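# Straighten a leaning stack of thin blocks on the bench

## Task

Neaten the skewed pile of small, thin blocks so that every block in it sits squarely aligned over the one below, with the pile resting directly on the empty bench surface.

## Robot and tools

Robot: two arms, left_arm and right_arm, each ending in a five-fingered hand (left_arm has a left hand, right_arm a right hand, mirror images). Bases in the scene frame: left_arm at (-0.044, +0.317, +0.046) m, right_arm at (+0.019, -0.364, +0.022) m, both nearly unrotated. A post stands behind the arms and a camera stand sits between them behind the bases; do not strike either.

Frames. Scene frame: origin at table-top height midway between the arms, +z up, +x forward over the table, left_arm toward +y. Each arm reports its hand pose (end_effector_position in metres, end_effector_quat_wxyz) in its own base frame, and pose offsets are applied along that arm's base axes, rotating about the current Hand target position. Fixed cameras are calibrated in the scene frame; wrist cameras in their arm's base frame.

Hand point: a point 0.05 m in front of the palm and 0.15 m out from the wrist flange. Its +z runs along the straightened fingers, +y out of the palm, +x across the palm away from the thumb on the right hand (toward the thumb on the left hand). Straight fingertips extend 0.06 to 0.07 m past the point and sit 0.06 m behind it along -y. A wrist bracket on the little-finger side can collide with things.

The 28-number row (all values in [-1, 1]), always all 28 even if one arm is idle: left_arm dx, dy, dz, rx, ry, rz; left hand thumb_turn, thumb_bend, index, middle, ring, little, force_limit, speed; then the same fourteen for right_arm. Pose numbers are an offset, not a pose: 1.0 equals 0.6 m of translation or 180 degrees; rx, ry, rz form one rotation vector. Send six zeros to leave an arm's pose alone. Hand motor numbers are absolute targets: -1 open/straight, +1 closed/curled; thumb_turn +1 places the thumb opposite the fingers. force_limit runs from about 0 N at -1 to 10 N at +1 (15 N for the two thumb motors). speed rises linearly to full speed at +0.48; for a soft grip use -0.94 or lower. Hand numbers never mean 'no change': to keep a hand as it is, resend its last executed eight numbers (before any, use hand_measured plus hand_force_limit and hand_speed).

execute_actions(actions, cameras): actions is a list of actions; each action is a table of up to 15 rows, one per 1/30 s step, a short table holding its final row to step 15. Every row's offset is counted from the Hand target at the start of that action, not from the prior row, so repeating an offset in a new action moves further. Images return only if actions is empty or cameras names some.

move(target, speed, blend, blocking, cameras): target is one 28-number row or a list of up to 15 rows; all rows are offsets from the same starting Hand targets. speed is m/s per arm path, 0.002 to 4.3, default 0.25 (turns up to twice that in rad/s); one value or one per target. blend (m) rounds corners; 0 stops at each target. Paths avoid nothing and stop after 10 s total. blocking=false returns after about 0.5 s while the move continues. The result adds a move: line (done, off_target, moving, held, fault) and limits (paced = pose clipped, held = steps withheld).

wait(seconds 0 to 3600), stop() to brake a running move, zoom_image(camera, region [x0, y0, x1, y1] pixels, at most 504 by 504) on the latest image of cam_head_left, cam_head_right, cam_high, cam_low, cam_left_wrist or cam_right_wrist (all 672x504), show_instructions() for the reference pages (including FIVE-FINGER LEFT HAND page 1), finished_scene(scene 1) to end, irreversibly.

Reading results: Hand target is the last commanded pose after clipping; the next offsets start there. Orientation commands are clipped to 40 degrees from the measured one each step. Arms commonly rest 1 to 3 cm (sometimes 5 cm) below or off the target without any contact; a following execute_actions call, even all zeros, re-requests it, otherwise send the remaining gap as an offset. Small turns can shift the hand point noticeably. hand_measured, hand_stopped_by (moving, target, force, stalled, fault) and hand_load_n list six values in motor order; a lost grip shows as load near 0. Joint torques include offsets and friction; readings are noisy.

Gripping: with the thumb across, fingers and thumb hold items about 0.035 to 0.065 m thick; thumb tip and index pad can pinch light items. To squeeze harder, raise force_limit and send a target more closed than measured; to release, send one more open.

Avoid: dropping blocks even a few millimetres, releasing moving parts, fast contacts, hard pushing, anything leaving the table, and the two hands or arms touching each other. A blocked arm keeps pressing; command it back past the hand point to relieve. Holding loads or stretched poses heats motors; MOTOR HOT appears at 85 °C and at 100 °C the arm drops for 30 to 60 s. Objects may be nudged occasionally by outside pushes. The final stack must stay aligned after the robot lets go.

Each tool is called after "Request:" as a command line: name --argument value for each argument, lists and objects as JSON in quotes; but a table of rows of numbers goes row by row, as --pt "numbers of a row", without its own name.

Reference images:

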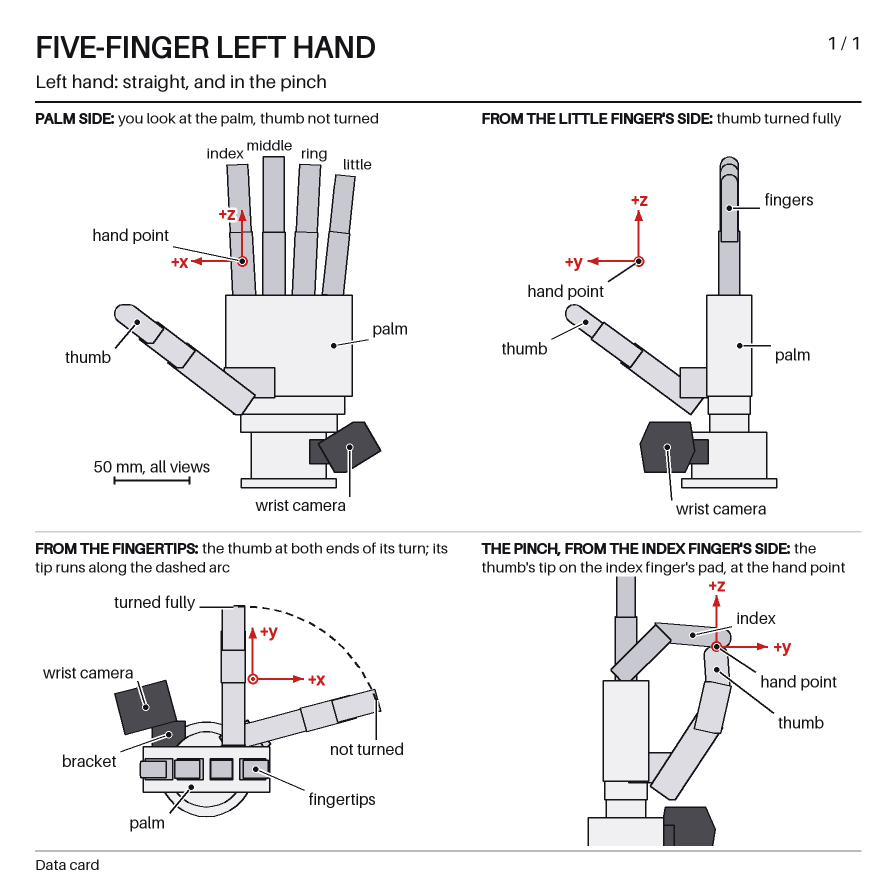

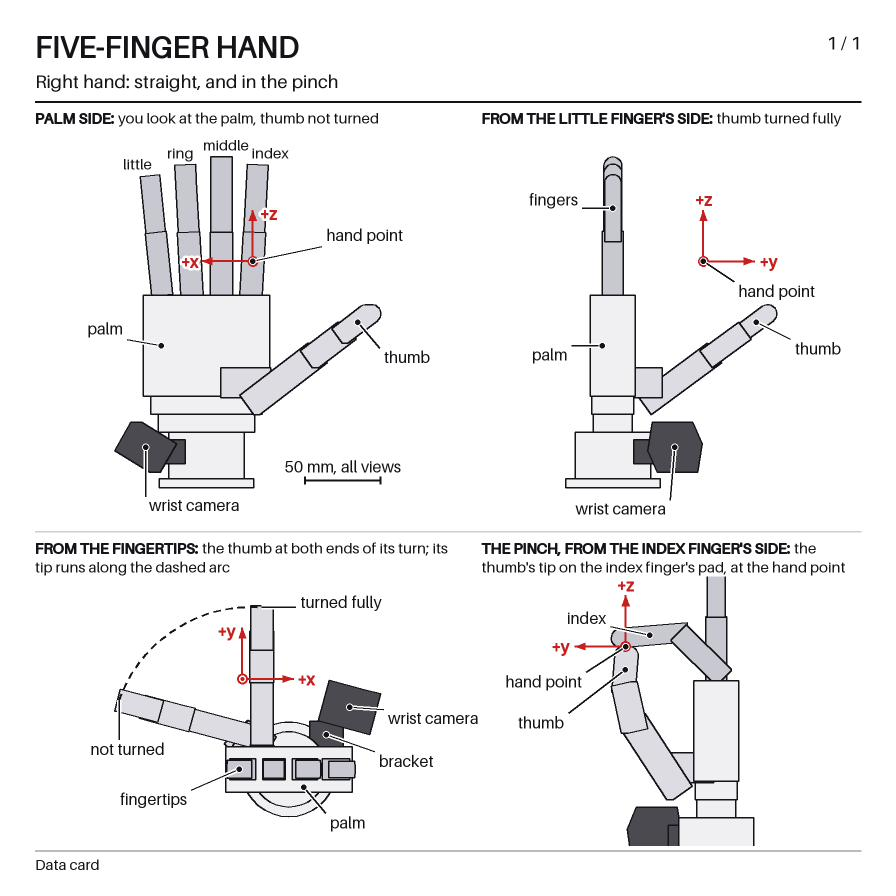

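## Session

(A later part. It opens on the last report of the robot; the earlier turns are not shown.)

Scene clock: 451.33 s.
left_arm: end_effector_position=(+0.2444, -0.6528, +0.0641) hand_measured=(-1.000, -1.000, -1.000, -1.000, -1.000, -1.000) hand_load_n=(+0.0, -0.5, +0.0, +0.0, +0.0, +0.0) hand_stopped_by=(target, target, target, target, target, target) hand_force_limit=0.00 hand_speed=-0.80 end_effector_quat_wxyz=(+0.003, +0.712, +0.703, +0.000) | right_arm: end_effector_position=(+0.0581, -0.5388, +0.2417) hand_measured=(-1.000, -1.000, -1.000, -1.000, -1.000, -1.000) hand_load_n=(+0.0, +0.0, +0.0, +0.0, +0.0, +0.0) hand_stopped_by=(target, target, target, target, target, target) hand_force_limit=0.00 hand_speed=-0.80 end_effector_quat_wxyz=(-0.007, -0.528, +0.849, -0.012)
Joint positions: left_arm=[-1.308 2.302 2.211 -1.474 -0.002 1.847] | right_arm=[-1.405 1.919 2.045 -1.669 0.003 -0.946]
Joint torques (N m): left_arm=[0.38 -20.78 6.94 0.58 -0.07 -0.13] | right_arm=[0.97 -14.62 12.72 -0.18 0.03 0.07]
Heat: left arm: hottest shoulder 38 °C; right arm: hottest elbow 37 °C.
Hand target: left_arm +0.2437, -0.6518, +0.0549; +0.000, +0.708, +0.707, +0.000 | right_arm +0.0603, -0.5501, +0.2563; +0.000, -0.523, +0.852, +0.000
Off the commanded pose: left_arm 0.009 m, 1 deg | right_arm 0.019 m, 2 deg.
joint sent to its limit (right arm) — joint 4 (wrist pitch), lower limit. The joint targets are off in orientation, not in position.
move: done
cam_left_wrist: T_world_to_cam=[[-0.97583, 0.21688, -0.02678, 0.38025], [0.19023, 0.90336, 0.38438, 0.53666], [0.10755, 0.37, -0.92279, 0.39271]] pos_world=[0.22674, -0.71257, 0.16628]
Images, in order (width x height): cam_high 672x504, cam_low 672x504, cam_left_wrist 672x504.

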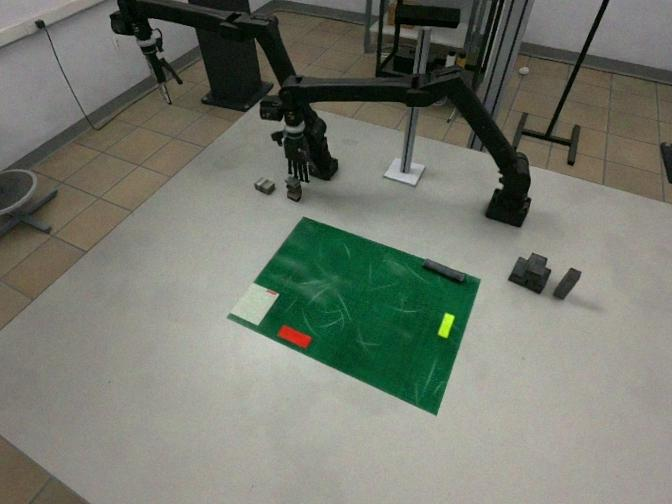

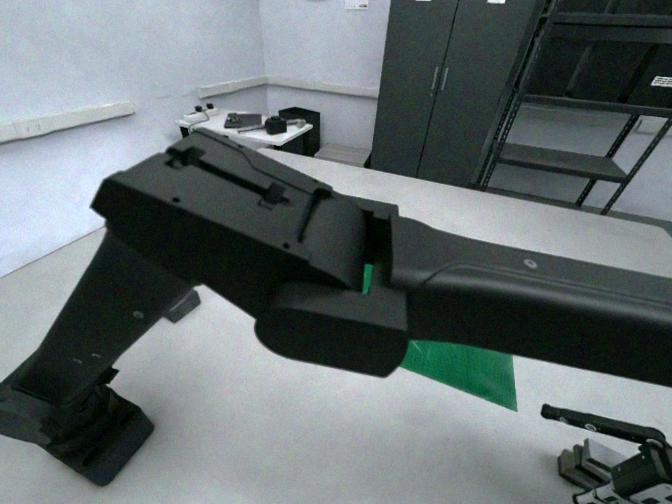

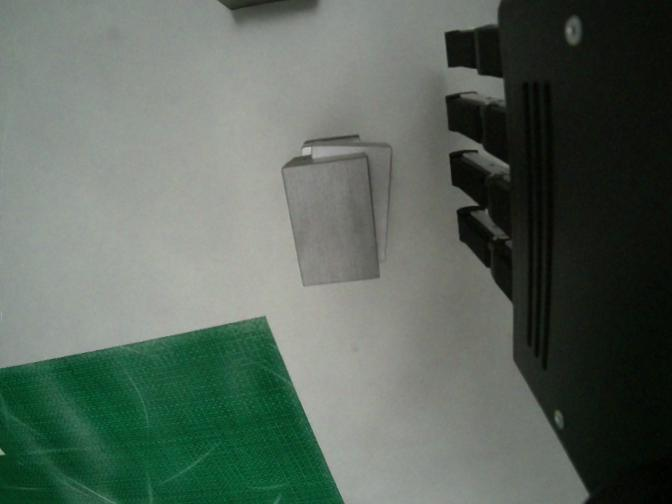

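Request:
move --target '[0.0,0,-0.022,0,0,0,-1,-1,-1,-1,-1,-1,0,-0.8,0,0,0,0,0,0,-1,-1,-1,-1,-1,-1,0,-0.8]' --speed 0.05 --cameras '["cam_low","cam_left_wrist"]'

Request:
zoom_image --camera "cam_low" --region '[540, 400, 672, 504]'

Scene clock: 456.30 s.
left_arm: end_effector_position=(+0.2446, -0.6533, +0.0547) hand_measured=(-1.000, -1.000, -1.000, -1.000, -1.000, -1.000) hand_load_n=(+0.0, +0.0, +0.0, +0.0, +0.0, -0.5) hand_stopped_by=(target, target, target, target, target, target) hand_force_limit=0.00 hand_speed=-0.80 end_effector_quat_wxyz=(+0.006, +0.712, +0.703, -0.002) | right_arm: end_effector_position=(+0.0581, -0.5388, +0.2417) hand_measured=(-1.000, -1.000, -1.000, -1.000, -1.000, -1.000) hand_load_n=(+0.0, +0.0, +0.0, +0.0, +0.0, +0.0) hand_stopped_by=(target, target, target, target, target, target) hand_force_limit=0.00 hand_speed=-0.80 end_effector_quat_wxyz=(-0.007, -0.528, +0.849, -0.012)
Joint positions: left_arm=[-1.308 2.302 2.186 -1.443 -0.002 1.847] | right_arm=[-1.405 1.919 2.045 -1.669 0.003 -0.946]
Joint torques (N m): left_arm=[0.38 -20.25 6.94 0.66 -0.07 -0.13] | right_arm=[0.03 -14.21 12.89 -0.05 0.04 0.06]
Heat: left arm: hottest shoulder 38 °C; right arm: hottest elbow 37 °C.
Hand target: left_arm +0.2437, -0.6519, +0.0418; +0.000, +0.708, +0.707, +0.000 | right_arm +0.0603, -0.5501, +0.2563; +0.000, -0.523, +0.852, +0.000
Off the commanded pose: left_arm 0.013 m, 1 deg | right_arm 0.019 m, 2 deg.
joint sent to its limit (right arm) — joint 4 (wrist pitch), lower limit. The joint targets are off in orientation, not in position.
move: off_target (left_arm)
cam_left_wrist: T_world_to_cam=[[-0.97579, 0.21671, -0.02947, 0.38029], [0.18963, 0.90548, 0.37967, 0.54252], [0.10896, 0.36489, -0.92465, 0.38064]] pos_world=[0.22673, -0.71255, 0.15718]

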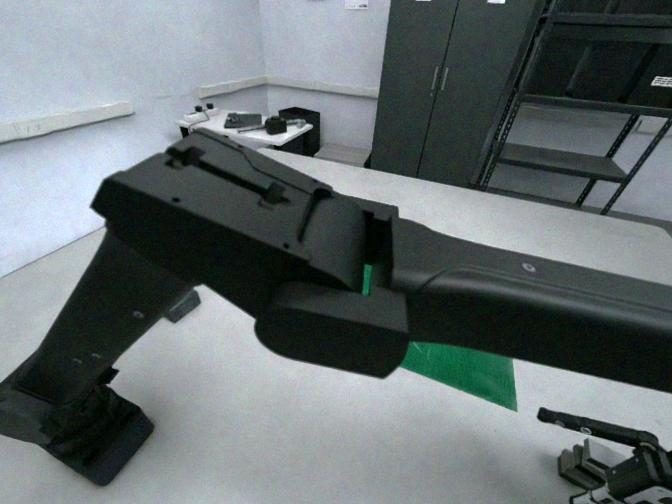

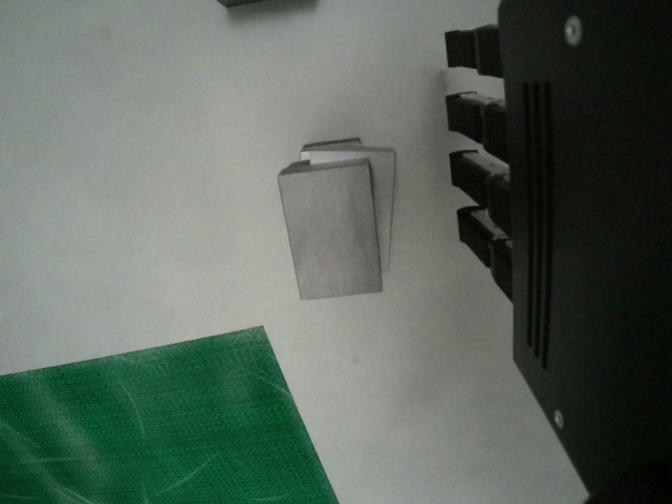

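Scaled by 3.818 from the camera's image (finer frame: 960x720).

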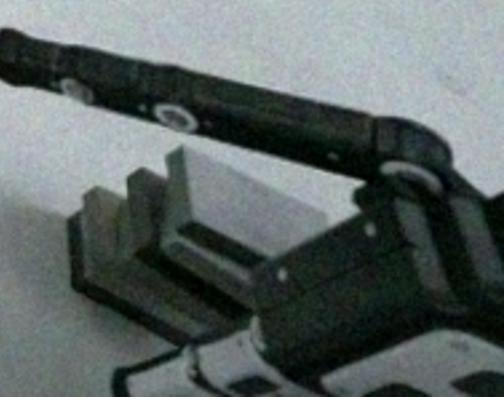

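Request:
move --target '[0.0,0,-0.015,0,0,0,-1,-1,-1,-1,-1,-1,0,-0.8,0,0,0,0,0,0,-1,-1,-1,-1,-1,-1,0,-0.8]' --speed 0.05 --cameras '["cam_low","cam_left_wrist"]'

Request:
zoom_image --camera "cam_low" --region '[540, 400, 672, 504]'

Scene clock: 460.20 s.
left_arm: end_effector_position=(+0.2447, -0.6537, +0.0486) hand_measured=(-1.000, -1.000, -1.000, -1.000, -1.000, -1.000) hand_load_n=(+0.0, +0.0, +0.0, +0.0, +0.0, +0.0) hand_stopped_by=(target, target, target, target, target, target) hand_force_limit=0.00 hand_speed=-0.80 end_effector_quat_wxyz=(+0.007, +0.712, +0.703, -0.003) | right_arm: end_effector_position=(+0.0581, -0.5388, +0.2417) hand_measured=(-1.000, -1.000, -1.000, -1.000, -1.000, -1.000) hand_load_n=(+0.0, +0.0, +0.0, +0.0, +0.0, +0.0) hand_stopped_by=(target, target, target, target, target, target) hand_force_limit=0.00 hand_speed=-0.80 end_effector_quat_wxyz=(-0.007, -0.528, +0.849, -0.012)
Joint positions: left_arm=[-1.308 2.302 2.17 -1.423 -0.002 1.847] | right_arm=[-1.405 1.919 2.045 -1.669 0.003 -0.946]
Joint torques (N m): left_arm=[0.32 -19.9 6.95 0.69 -0.07 -0.13] | right_arm=[0.15 -14.15 12.6 0.01 0.05 0.07]
Heat: left arm: hottest shoulder 38 °C; right arm: hottest elbow 37 °C.
Hand target: left_arm +0.2437, -0.6519, +0.0327; +0.000, +0.708, +0.707, +0.000 | right_arm +0.0603, -0.5501, +0.2563; +0.000, -0.523, +0.852, +0.000
Off the commanded pose: left_arm 0.016 m, 1 deg | right_arm 0.019 m, 2 deg.
joint sent to its limit (right arm) — joint 4 (wrist pitch), lower limit. The joint targets are off in orientation, not in position.
move: off_target (left_arm)
cam_left_wrist: T_world_to_cam=[[-0.97575, 0.21661, -0.03139, 0.3803], [0.18924, 0.90699, 0.37623, 0.54634], [0.10996, 0.36117, -0.92599, 0.37246]] pos_world=[0.22673, -0.71243, 0.15128]

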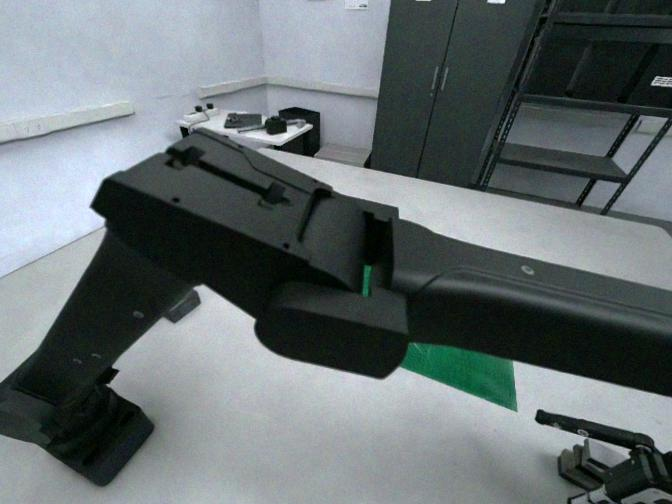

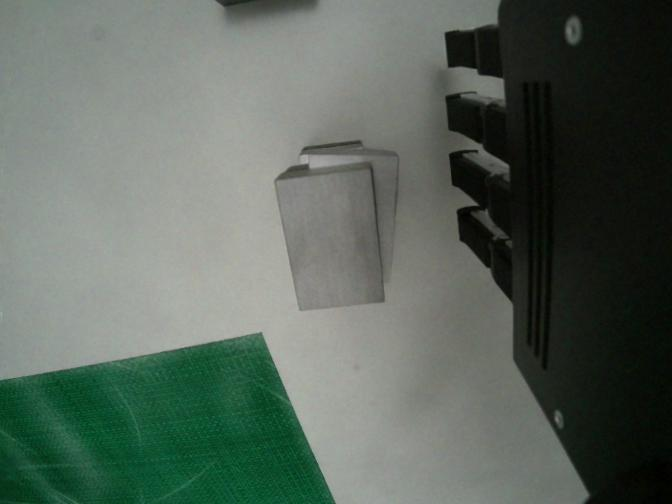

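Scaled by 3.818 from the camera's image (finer frame: 960x720).

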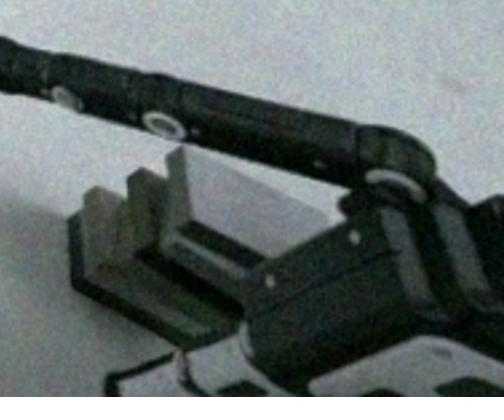

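Request:
move --target '[0.0,0,-0.014,0,0,0,-1,-1,-1,-1,-1,-1,0,-0.8,0,0,0,0,0,0,-1,-1,-1,-1,-1,-1,0,-0.8]' --speed 0.05 --cameras '["cam_high","cam_left_wrist"]'

Request:
zoom_image --camera "cam_high" --region '[250, 140, 350, 220]'

Scene clock: 468.87 s.
left_arm: end_effector_position=(+0.2448, -0.6541, +0.0432) hand_measured=(-1.000, -1.000, -1.000, -1.000, -1.000, -1.000) hand_load_n=(+0.0, +0.0, +0.0, +0.0, +0.0, +0.0) hand_stopped_by=(target, target, target, target, target, target) hand_force_limit=0.00 hand_speed=-0.80 end_effector_quat_wxyz=(+0.009, +0.712, +0.703, -0.004) | right_arm: end_effector_position=(+0.0581, -0.5388, +0.2417) hand_measured=(-1.000, -1.000, -1.000, -1.000, -1.000, -1.000) hand_load_n=(+0.0, +0.0, +0.0, +0.0, +0.0, +0.0) hand_stopped_by=(target, target, target, target, target, target) hand_force_limit=0.00 hand_speed=-0.80 end_effector_quat_wxyz=(-0.007, -0.528, +0.849, -0.012)
Joint positions: left_arm=[-1.308 2.302 2.156 -1.405 -0.002 1.847] | right_arm=[-1.405 1.919 2.045 -1.669 0.003 -0.946]
Joint torques (N m): left_arm=[0.32 -19.49 6.95 0.68 -0.07 -0.13] | right_arm=[0.21 -14.62 12.71 -0.05 0.03 0.08]
Heat: left arm: hottest shoulder 38 °C; right arm: hottest elbow 37 °C.
Hand target: left_arm +0.2437, -0.6519, +0.0243; +0.000, +0.708, +0.707, +0.000 | right_arm +0.0603, -0.5501, +0.2563; +0.000, -0.523, +0.852, +0.000
Off the commanded pose: left_arm 0.019 m, 1 deg | right_arm 0.019 m, 2 deg.
joint sent to its limit (right arm) — joint 4 (wrist pitch), lower limit. The joint targets are off in orientation, not in position.
move: off_target (left_arm)
cam_left_wrist: T_world_to_cam=[[-0.97572, 0.21648, -0.03331, 0.38031], [0.18884, 0.9085, 0.37279, 0.54991], [0.11096, 0.35745, -0.92732, 0.36505]] pos_world=[0.22672, -0.71241, 0.14618]

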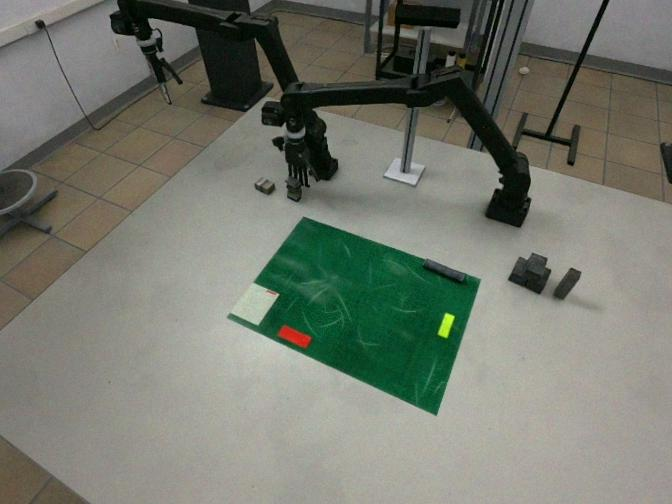

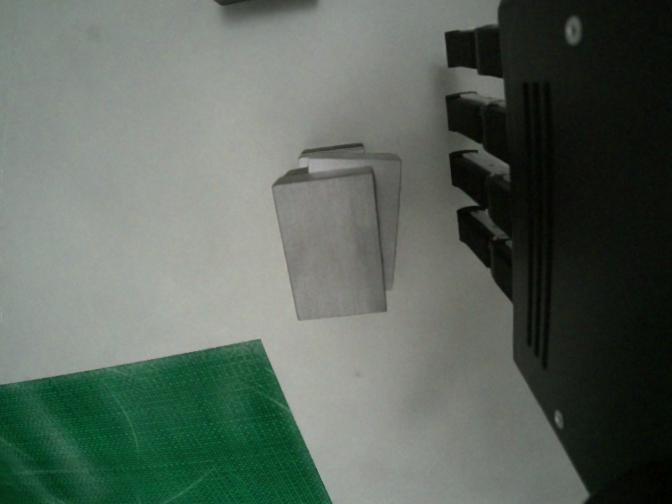

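Scaled by 5.040 from the camera's image (finer frame: 960x720).

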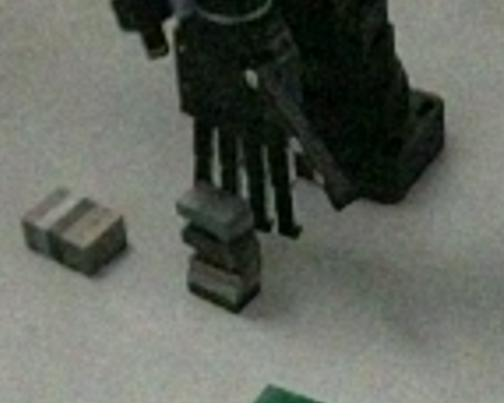

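Request:
move --target '[0.075,0,-0.003,0,0,0,-1,-1,-1,-1,-1,-1,0,-0.8,0,0,0,0,0,0,-1,-1,-1,-1,-1,-1,0,-0.8]' --speed 0.03 --cameras '["cam_high","cam_left_wrist","cam_low"]'

Request:
zoom_image --camera "cam_left_wrist" --region '[250, 130, 480, 360]'

Scene clock: 481.33 s.
left_arm: end_effector_position=(+0.2714, -0.6471, +0.0291) hand_measured=(-1.000, -1.000, -1.000, -1.000, -1.000, -1.000) hand_load_n=(+0.0, +0.0, +0.0, +0.0, +0.0, +0.0) hand_stopped_by=(target, target, target, target, target, target) hand_force_limit=0.00 hand_speed=-0.80 end_effector_quat_wxyz=(-0.002, +0.710, +0.704, -0.002) | right_arm: end_effector_position=(+0.0581, -0.5388, +0.2417) hand_measured=(-1.000, -1.000, -1.000, -1.000, -1.000, -1.000) hand_load_n=(+0.0, +0.0, +0.0, +0.0, +0.0, +0.0) hand_stopped_by=(target, target, target, target, target, target) hand_force_limit=0.00 hand_speed=-0.80 end_effector_quat_wxyz=(-0.007, -0.528, +0.849, -0.012)
Joint positions: left_arm=[-1.267 2.333 2.176 -1.415 0.006 1.884] | right_arm=[-1.405 1.919 2.045 -1.669 0.003 -0.946]
Joint torques (N m): left_arm=[1.67 -18.61 11.06 -0.18 -0.37 0.08] | right_arm=[0.32 -14.86 12.79 -0.16 0.04 0.04]
Heat: left arm: hottest shoulder 38 °C; right arm: hottest elbow 38 °C.
Hand target: left_arm +0.2887, -0.6519, +0.0224; +0.000, +0.708, +0.707, +0.000 | right_arm +0.0603, -0.5501, +0.2563; +0.000, -0.523, +0.852, +0.000
Off the commanded pose: left_arm 0.019 m, 1 deg | right_arm 0.019 m, 2 deg.
joint sent to its limit (right arm) — joint 4 (wrist pitch), lower limit. The joint targets are off in orientation, not in position.
move: off_target (left_arm)
cam_left_wrist: T_world_to_cam=[[-0.97687, 0.2132, -0.01627, 0.40202], [0.19052, 0.90245, 0.38638, 0.53903], [0.09706, 0.37434, -0.9222, 0.361]] pos_world=[0.25499, -0.70729, 0.13118]
Images, in order (width x height): cam_high 672x504, cam_low 672x504, cam_left_wrist 672x504.

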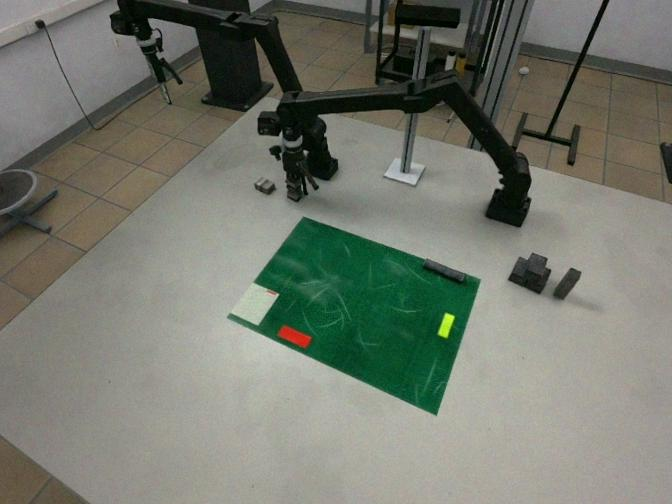

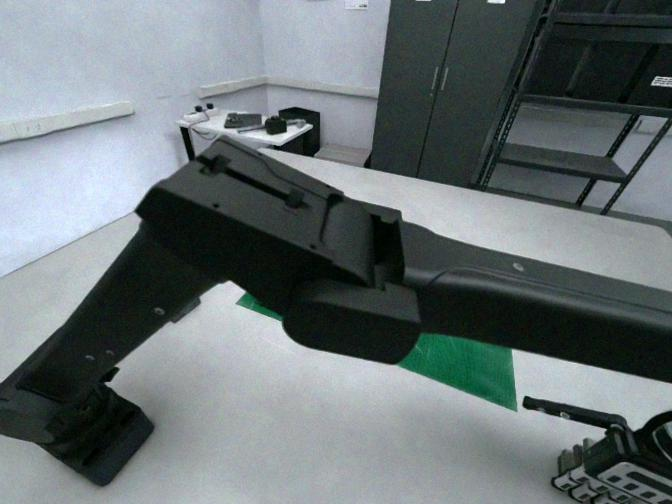

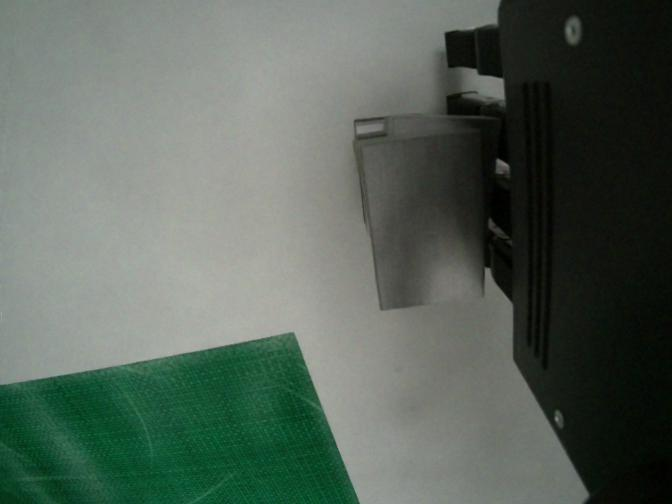

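Scaled by 2.191 from the camera's image (finer frame: 960x720).

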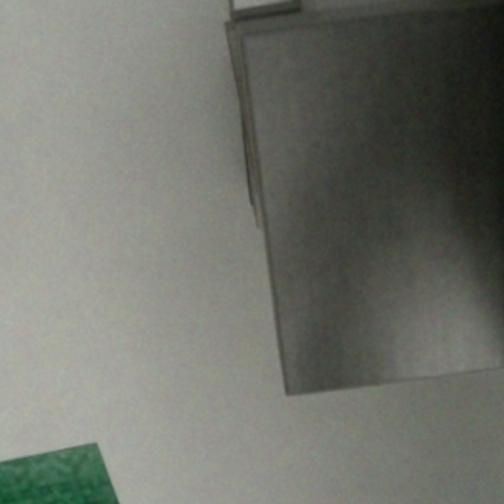

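Request:
zoom_image --camera "cam_low" --region '[510, 380, 672, 504]'

Request:
zoom_image --camera "cam_high" --region '[260, 140, 340, 215]'

Request:
zoom_image --camera "cam_left_wrist" --region '[430, 20, 540, 320]'

Scaled by 3.111 from the camera's image (finer frame: 960x720).

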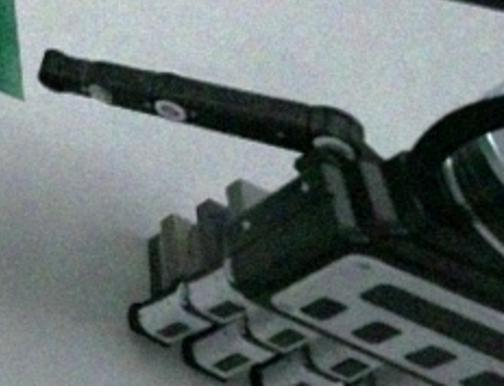

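Scaled by 6.300 from the camera's image (finer frame: 960x720).

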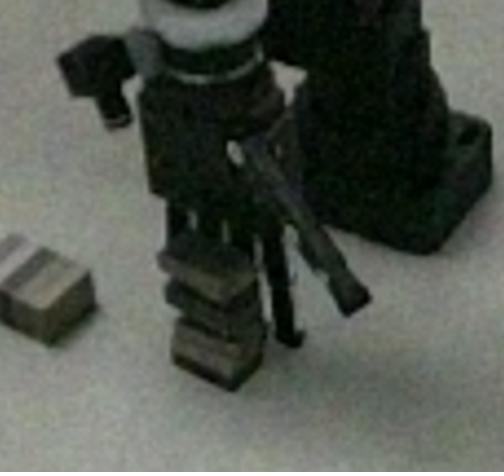

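Scaled by 1.680 from the camera's image (finer frame: 960x720).

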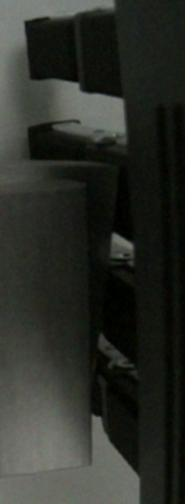

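Request:
move --target '[0.04,0,0.012,0,0,0,-1,-1,-1,-1,-1,-1,0,-0.8,0,0,0,0,0,0,-1,-1,-1,-1,-1,-1,0,-0.8]' --speed 0.03 --cameras '["cam_high","cam_left_wrist","cam_low"]'

Request:
zoom_image --camera "cam_high" --region '[260, 140, 340, 215]'

Scene clock: 521.53 s.
left_arm: end_effector_position=(+0.2830, -0.6500, +0.0294) hand_measured=(-1.000, -1.000, -1.000, -1.000, -1.000, -1.000) hand_load_n=(+0.0, +0.0, -0.5, +0.0, +0.0, +0.0) hand_stopped_by=(target, target, target, target, target, target) hand_force_limit=0.00 hand_speed=-0.80 end_effector_quat_wxyz=(-0.009, +0.716, +0.698, -0.002) | right_arm: end_effector_position=(+0.0581, -0.5388, +0.2417) hand_measured=(-1.000, -1.000, -1.000, -1.000, -1.000, -1.000) hand_load_n=(+0.0, +0.0, +0.0, +0.5, +0.0, +0.0) hand_stopped_by=(target, target, target, target, target, target) hand_force_limit=0.00 hand_speed=-0.80 end_effector_quat_wxyz=(-0.007, -0.528, +0.849, -0.012)
Joint positions: left_arm=[-1.251 2.365 2.236 -1.455 0.012 1.917] | right_arm=[-1.405 1.919 2.045 -1.669 0.003 -0.946]
Joint torques (N m): left_arm=[2.73 -19.49 11.48 -0.21 -0.62 0.07] | right_arm=[0.56 -15.09 12.82 -0.13 0.03 0.1]
Heat: left arm: hottest elbow 42 °C; right arm: hottest elbow 39 °C.
Hand target: left_arm +0.3126, -0.6519, +0.0295; +0.000, +0.708, +0.707, +0.000 | right_arm +0.0603, -0.5501, +0.2563; +0.000, -0.523, +0.852, +0.000
Off the commanded pose: left_arm 0.030 m, 2 deg | right_arm 0.019 m, 2 deg.
joint sent to its limit (right arm) — joint 4 (wrist pitch), lower limit. The joint targets are off in orientation, not in position.
move: off_target (left_arm)
cam_left_wrist: T_world_to_cam=[[-0.97308, 0.23041, -0.00457, 0.42369], [0.21012, 0.89516, 0.39311, 0.52898], [0.09467, 0.38157, -0.91948, 0.36662]] pos_world=[0.26643, -0.71103, 0.13109]
Images, in order (width x height): cam_high 672x504, cam_low 672x504, cam_left_wrist 672x504.

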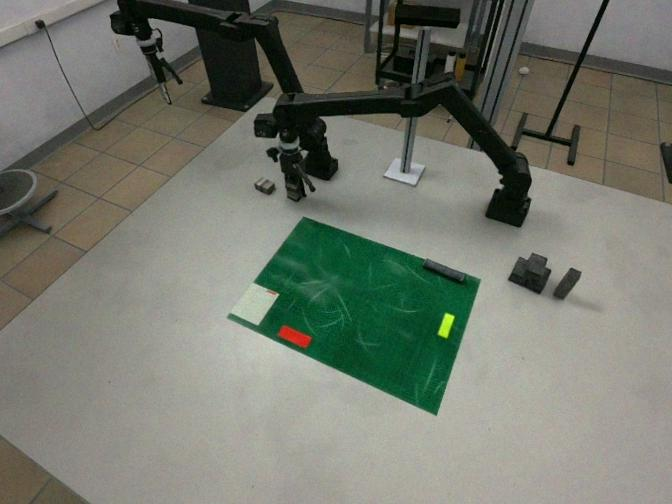

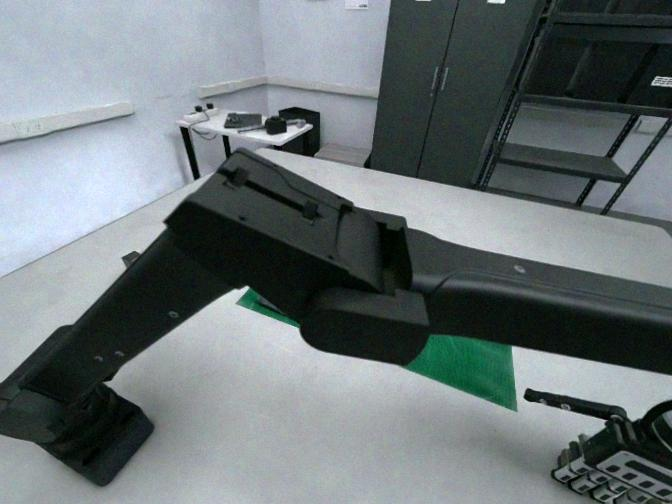

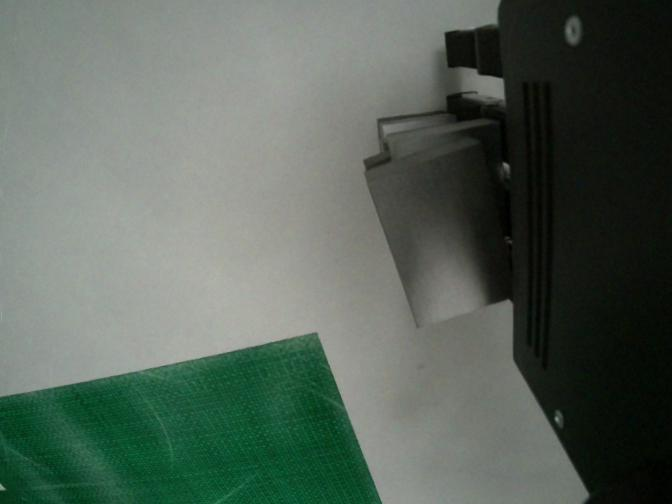

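Scaled by 6.300 from the camera's image (finer frame: 960x720).

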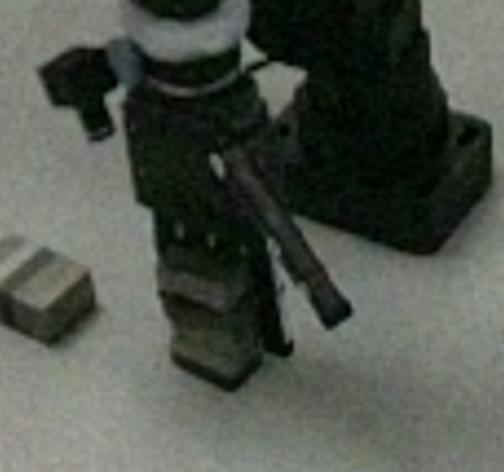

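Request:
move --target '[0.04,0,0.005,0,0,0,-1,-1,-1,-1,-1,-1,0,-0.8,0,0,0,0,0,0,-1,-1,-1,-1,-1,-1,0,-0.8]' --speed 0.03 --cameras '["cam_high","cam_left_wrist"]'

Request:
zoom_image --camera "cam_high" --region '[260, 140, 340, 215]'

Scene clock: 531.37 s.
left_arm: end_effector_position=(+0.3004, -0.6511, +0.0298) hand_measured=(-1.000, -1.000, -1.000, -1.000, -1.000, -1.000) hand_load_n=(+0.0, +0.0, +0.0, +0.0, +0.0, +0.0) hand_stopped_by=(target, target, target, target, target, target) hand_force_limit=0.00 hand_speed=-0.80 end_effector_quat_wxyz=(-0.015, +0.717, +0.697, -0.005) | right_arm: end_effector_position=(+0.0581, -0.5388, +0.2417) hand_measured=(-1.000, -1.000, -1.000, -1.000, -1.000, -1.000) hand_load_n=(+0.0, +0.0, +0.0, +0.0, +0.0, +0.0) hand_stopped_by=(target, target, target, target, target, target) hand_force_limit=0.00 hand_speed=-0.80 end_effector_quat_wxyz=(-0.007, -0.528, +0.849, -0.012)
Joint positions: left_arm=[-1.226 2.4 2.304 -1.497 0.022 1.945] | right_arm=[-1.405 1.919 2.045 -1.669 0.003 -0.946]
Joint torques (N m): left_arm=[3.08 -19.84 11.67 -0.06 -0.98 0.1] | right_arm=[0.62 -14.21 12.64 -0.27 0.02 0.04]
Heat: left arm: hottest elbow 42 °C; right arm: hottest elbow 39 °C.
Hand target: left_arm +0.3366, -0.6520, +0.0325; +0.000, +0.708, +0.707, +0.000 | right_arm +0.0603, -0.5501, +0.2563; +0.000, -0.523, +0.852, +0.000
Off the commanded pose: left_arm 0.036 m, 2 deg | right_arm 0.019 m, 2 deg.
joint sent to its limit (right arm) — joint 4 (wrist pitch), lower limit. The joint targets are off in orientation, not in position.
move: off_target (left_arm)
cam_left_wrist: T_world_to_cam=[[-0.97257, 0.23245, 0.00892, 0.4417], [0.217, 0.8928, 0.39474, 0.52235], [0.0838, 0.38585, -0.91875, 0.37172]] pos_world=[0.28509, -0.71246, 0.13139]

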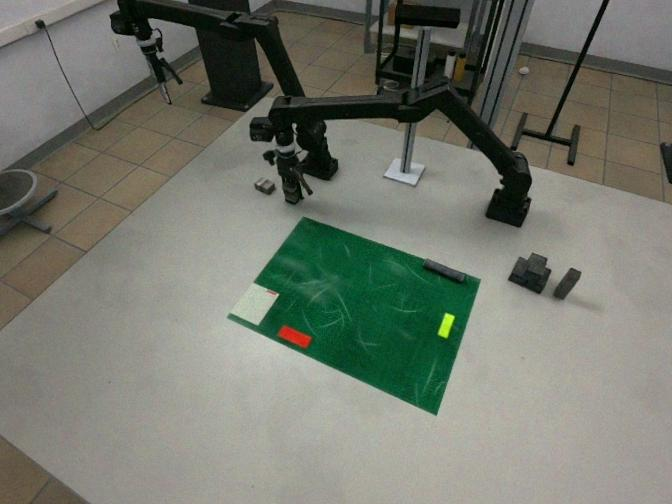

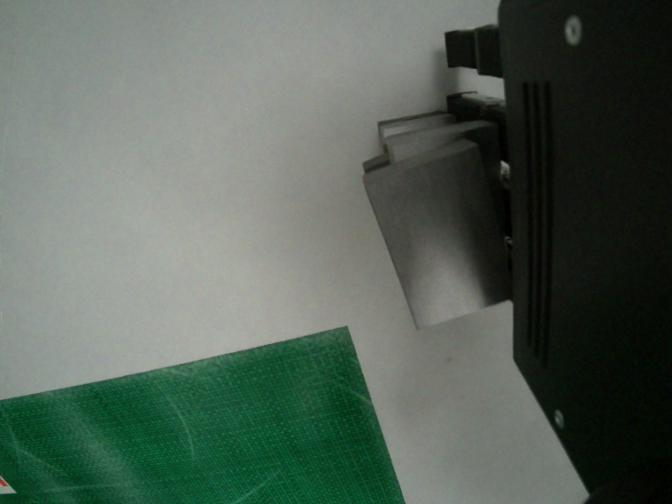

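Scaled by 6.300 from the camera's image (finer frame: 960x720).

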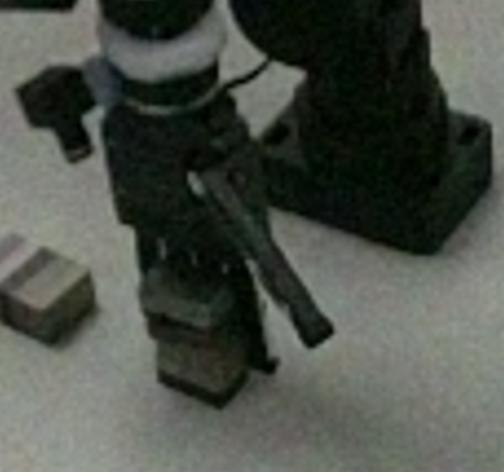

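Request:
zoom_image --camera "cam_left_wrist" --region '[350, 80, 530, 200]'

Scaled by 2.800 from the camera's image (finer frame: 960x720).

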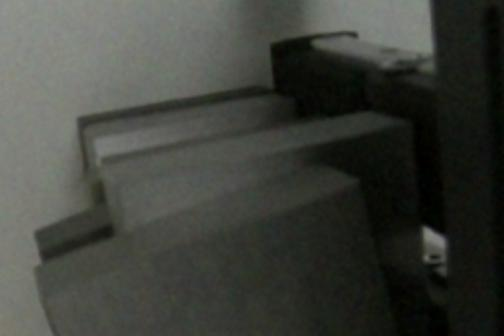

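Request:
move --pt "-0.08 0 0.01 0 0 0 -1 -1 -1 -1 -1 -1 0 -0.8 0 0 0 0 0 0 -1 -1 -1 -1 -1 -1 0 -0.8" --pt "-0.08 0 0.3 0 0 0 -1 -1 -1 -1 -1 -1 0 -0.8 0 0 0 0 0 0 -1 -1 -1 -1 -1 -1 0 -0.8" --speed '[0.03,0.1]' --cameras '["cam_left_wrist","cam_high"]'

Request:
zoom_image --camera "cam_left_wrist" --region '[280, 50, 480, 250]'

Scene clock: 591.40 s.
left_arm: end_effector_position=(+0.2945, -0.6409, +0.1829) hand_measured=(-1.000, -1.000, -1.000, -1.000, -1.000, -1.000) hand_load_n=(+0.0, +0.0, +0.0, +0.0, +0.0, +0.0) hand_stopped_by=(target, target, target, target, target, target) hand_force_limit=0.00 hand_speed=-0.80 end_effector_quat_wxyz=(+0.034, +0.708, +0.706, -0.010) | right_arm: end_effector_position=(+0.0581, -0.5388, +0.2417) hand_measured=(-1.000, -1.000, -1.000, -1.000, -1.000, -1.000) hand_load_n=(+0.0, +0.0, +0.0, +0.0, +0.0, +0.0) hand_stopped_by=(target, target, target, target, target, target) hand_force_limit=0.00 hand_speed=-0.80 end_effector_quat_wxyz=(-0.007, -0.528, +0.849, -0.012)
Joint positions: left_arm=[-1.238 2.272 2.468 -1.697 -0.011 1.908] | right_arm=[-1.405 1.919 2.045 -1.669 0.003 -0.946]
Joint torques (N m): left_arm=[-0.5 -22.18 11.26 -0.14 -0.24 0] | right_arm=[-0.09 -14.86 12.67 -0.01 0.02 0.09]
Heat: left arm: hottest elbow 44 °C; right arm: hottest elbow 40 °C.
Hand target: left_arm +0.2887, -0.6518, +0.2127; +0.000, +0.708, +0.707, +0.000 | right_arm +0.0603, -0.5501, +0.2563; +0.000, -0.523, +0.852, +0.000
Off the commanded pose: left_arm 0.032 m, 4 deg | right_arm 0.019 m, 2 deg.
joint sent to its limit (left arm) — joint 4 (wrist pitch), lower limit. The joint targets are off in orientation, not in position.
joint sent to its limit (right arm) — joint 4 (wrist pitch), lower limit. The joint targets are off in orientation, not in position.
move: off_target (left_arm)
cam_left_wrist: T_world_to_cam=[[-0.97648, 0.20491, -0.06714, 0.42958], [0.17102, 0.92561, 0.33764, 0.49927], [0.13132, 0.31821, -0.93888, 0.45523]] pos_world=[0.2743, -0.69501, 0.28767]
Images, in order (width x height): cam_high 672x504, cam_left_wrist 672x504.

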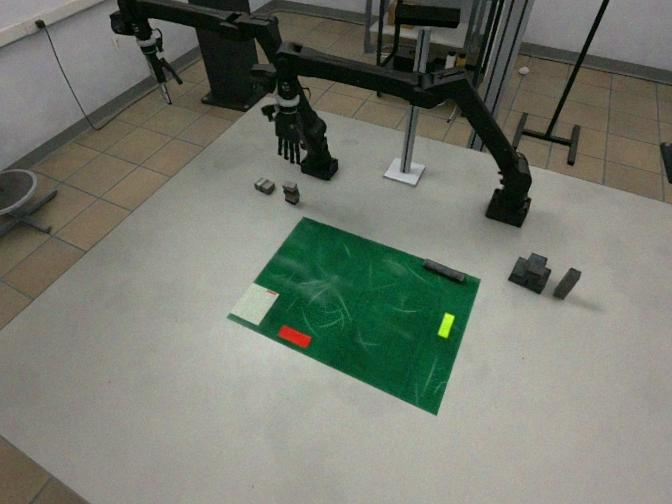

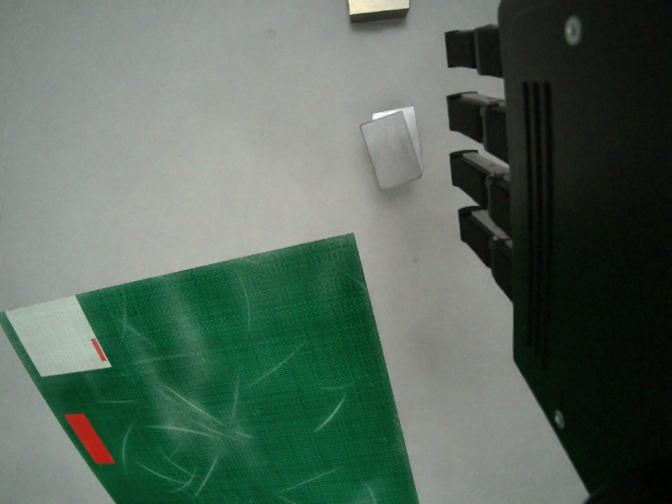

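Scaled by 2.520 from the camera's image (finer frame: 960x720).

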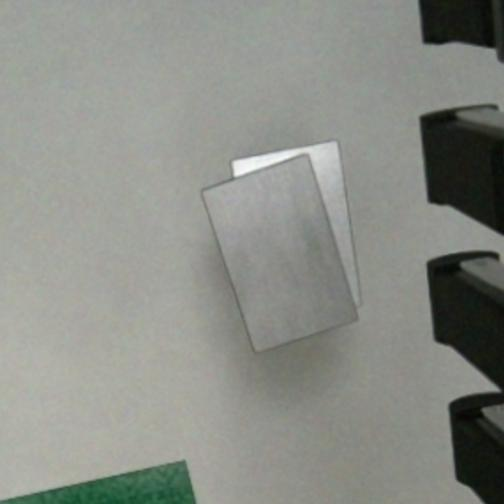

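Request:
move --pt "-0.031 0.253 0.0955 0 0 0 -1 -1 -1 -1 -1 -1 0 -0.8 0 0 0 0 0 0 -1 -1 -1 -1 -1 -1 0 -0.8" --pt "-0.006 0.328 -0.188 -0.472 0.0565 0.0654 -1 -1 -1 -1 -1 -1 0 -0.8 0 0 0 0 0 0 -1 -1 -1 -1 -1 -1 0 -0.8" --speed '[0.15,0.2]' --blend 0.03 --cameras '["cam_left_wrist"]'

Request:
zoom_image --camera "cam_left_wrist" --region '[310, 150, 450, 320]'

Scene clock: 611.03 s.
left_arm: end_effector_position=(+0.2813, -0.4609, +0.1082) hand_measured=(-1.000, -1.000, -1.000, -1.000, -1.000, -1.000) hand_load_n=(+0.0, +0.5, +0.0, +0.0, +0.0, +0.0) hand_stopped_by=(target, target, target, target, target, target) hand_force_limit=0.00 hand_speed=-0.80 end_effector_quat_wxyz=(+0.421, +0.458, +0.573, -0.533) | right_arm: end_effector_position=(+0.0581, -0.5388, +0.2417) hand_measured=(-1.000, -1.000, -1.000, -1.000, -1.000, -1.000) hand_load_n=(+0.0, +0.0, +0.0, +0.0, +0.0, +0.0) hand_stopped_by=(target, target, target, target, target, target) hand_force_limit=0.00 hand_speed=-0.80 end_effector_quat_wxyz=(-0.007, -0.528, +0.849, -0.012)
Joint positions: left_arm=[-0.863 1.587 0.524 0.963 0.711 1.407] | right_arm=[-1.405 1.919 2.045 -1.669 0.003 -0.946]
Joint torques (N m): left_arm=[1.2 -7.47 4.4 2.35 -0.12 -0.1] | right_arm=[0.32 -14.68 12.62 0.02 -0.03 0.07]
Heat: left arm: hottest elbow 45 °C; right arm: hottest elbow 40 °C.
Hand target: left_arm +0.2851, -0.4551, +0.0998; +0.420, +0.450, +0.581, -0.533 | right_arm +0.0603, -0.5501, +0.2563; +0.000, -0.523, +0.852, +0.000
Off the commanded pose: left_arm 0.011 m, 1 deg | right_arm 0.019 m, 2 deg.
joint sent to its limit (right arm) — joint 4 (wrist pitch), lower limit. The joint targets are off in orientation, not in position.
move: off_target (left_arm)
cam_left_wrist: T_world_to_cam=[[-0.99961, -0.01838, 0.02113, 0.26887], [-0.0272, 0.45726, -0.88892, 0.33263], [0.00668, -0.88914, -0.45758, -0.24383]] pos_world=[0.27944, -0.36395, 0.17843]

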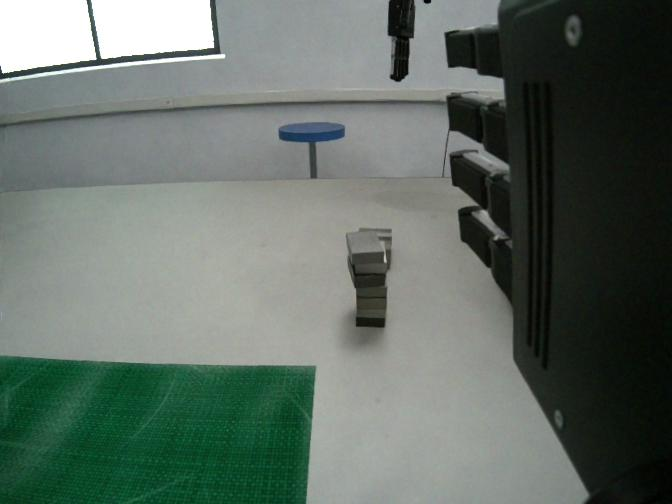

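Scaled by 2.965 from the camera's image (finer frame: 960x720).

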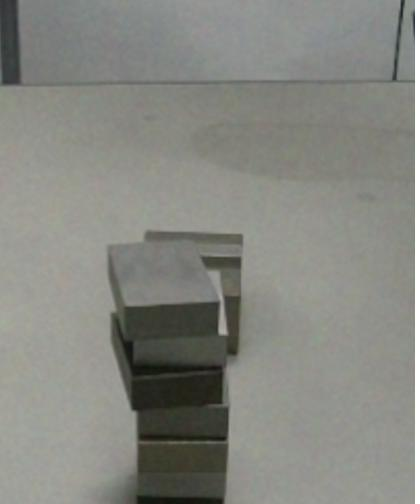

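Request:
move --pt "0 0 0 0 0 0 -1 -1 -1 -1 -1 -1 0 -0.8 0.116 0.45 0.02 0 0 0.08 -1 -1 -1 -1 -1 -1 0 -0.8" --pt "0 0 0 0 0 0 -1 -1 -1 -1 -1 -1 0 -0.8 0.241 0.905 -0.094 0 0 0.15 -1 -1 -1 -1 -1 -1 0 -0.8" --speed 0.2 --blend 0.05 --cameras '["cam_left_wrist","cam_right_wrist"]'

Request:
zoom_image --camera "cam_right_wrist" --region '[290, 120, 430, 260]'

Scene clock: 622.17 s.
left_arm: end_effector_position=(+0.2812, -0.4609, +0.1082) hand_measured=(-1.000, -1.000, -1.000, -1.000, -1.000, -1.000) hand_load_n=(+0.0, +0.0, +0.0, -0.5, +0.0, +0.0) hand_stopped_by=(target, target, target, target, target, target) hand_force_limit=0.00 hand_speed=-0.80 end_effector_quat_wxyz=(+0.421, +0.457, +0.573, -0.534) | right_arm: end_effector_position=(+0.2019, -0.0082, +0.2006) hand_measured=(-1.000, -1.000, -1.000, -1.000, -1.000, -1.000) hand_load_n=(+0.0, +0.0, +0.0, +0.0, +0.0, +0.0) hand_stopped_by=(target, target, target, target, target, target) hand_force_limit=0.00 hand_speed=-0.80 end_effector_quat_wxyz=(+0.000, +0.707, -0.707, -0.004)
Joint positions: left_arm=[-0.863 1.587 0.524 0.963 0.711 1.407] | right_arm=[-0.149 1.032 0.974 -1.52 -0.005 -0.15]
Joint torques (N m): left_arm=[1.14 -7.47 4.4 2.3 -0.12 -0.11] | right_arm=[1.14 -3.08 8.39 0.81 0.17 0.07]
Heat: left arm: hottest elbow 43 °C; right arm: hottest elbow 40 °C.
Hand target: left_arm +0.2851, -0.4551, +0.0998; +0.419, +0.450, +0.581, -0.533 | right_arm +0.2049, -0.0071, +0.1998; +0.000, +0.707, -0.707, +0.000
Off the commanded pose: left_arm 0.011 m, 1 deg | right_arm 0.003 m, 1 deg.
move: done
cam_left_wrist: T_world_to_cam=[[-0.99959, -0.01844, 0.02189, 0.26871], [-0.0279, 0.45726, -0.8889, 0.33282], [0.00639, -0.88914, -0.45758, -0.24374]] pos_world=[0.27944, -0.36395, 0.17843]
cam_right_wrist: T_world_to_cam=[[-0.97133, -0.23768, -0.00556, 0.19592], [-0.22246, 0.90036, 0.37399, 0.00048], [-0.08389, 0.3645, -0.92742, 0.31777]] pos_world=[0.21707, -0.06969, 0.29562]

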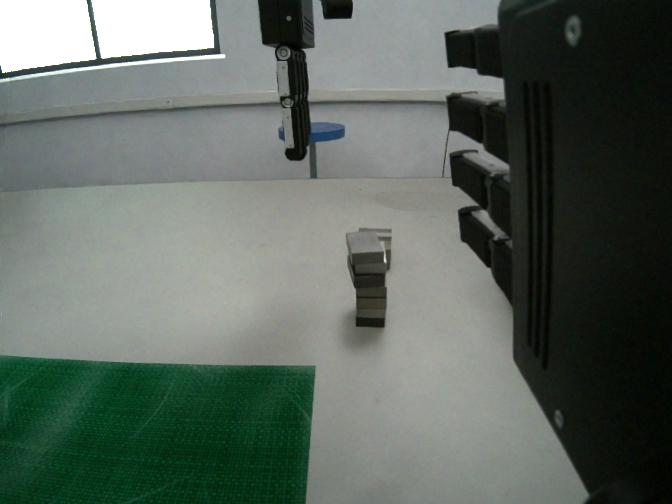

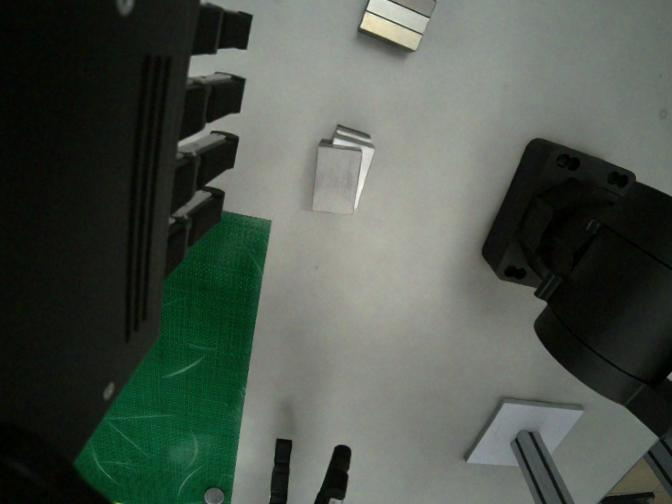

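Scaled by 3.600 from the camera's image (finer frame: 960x720).

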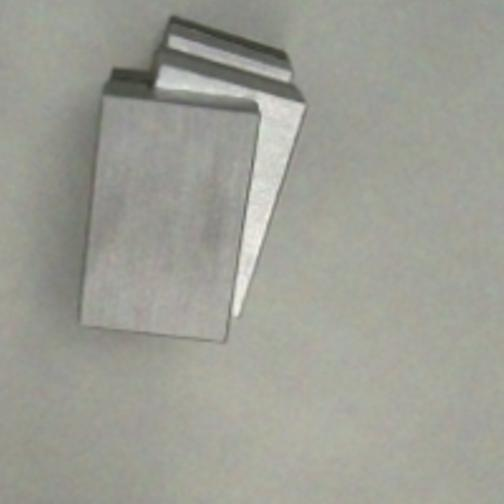

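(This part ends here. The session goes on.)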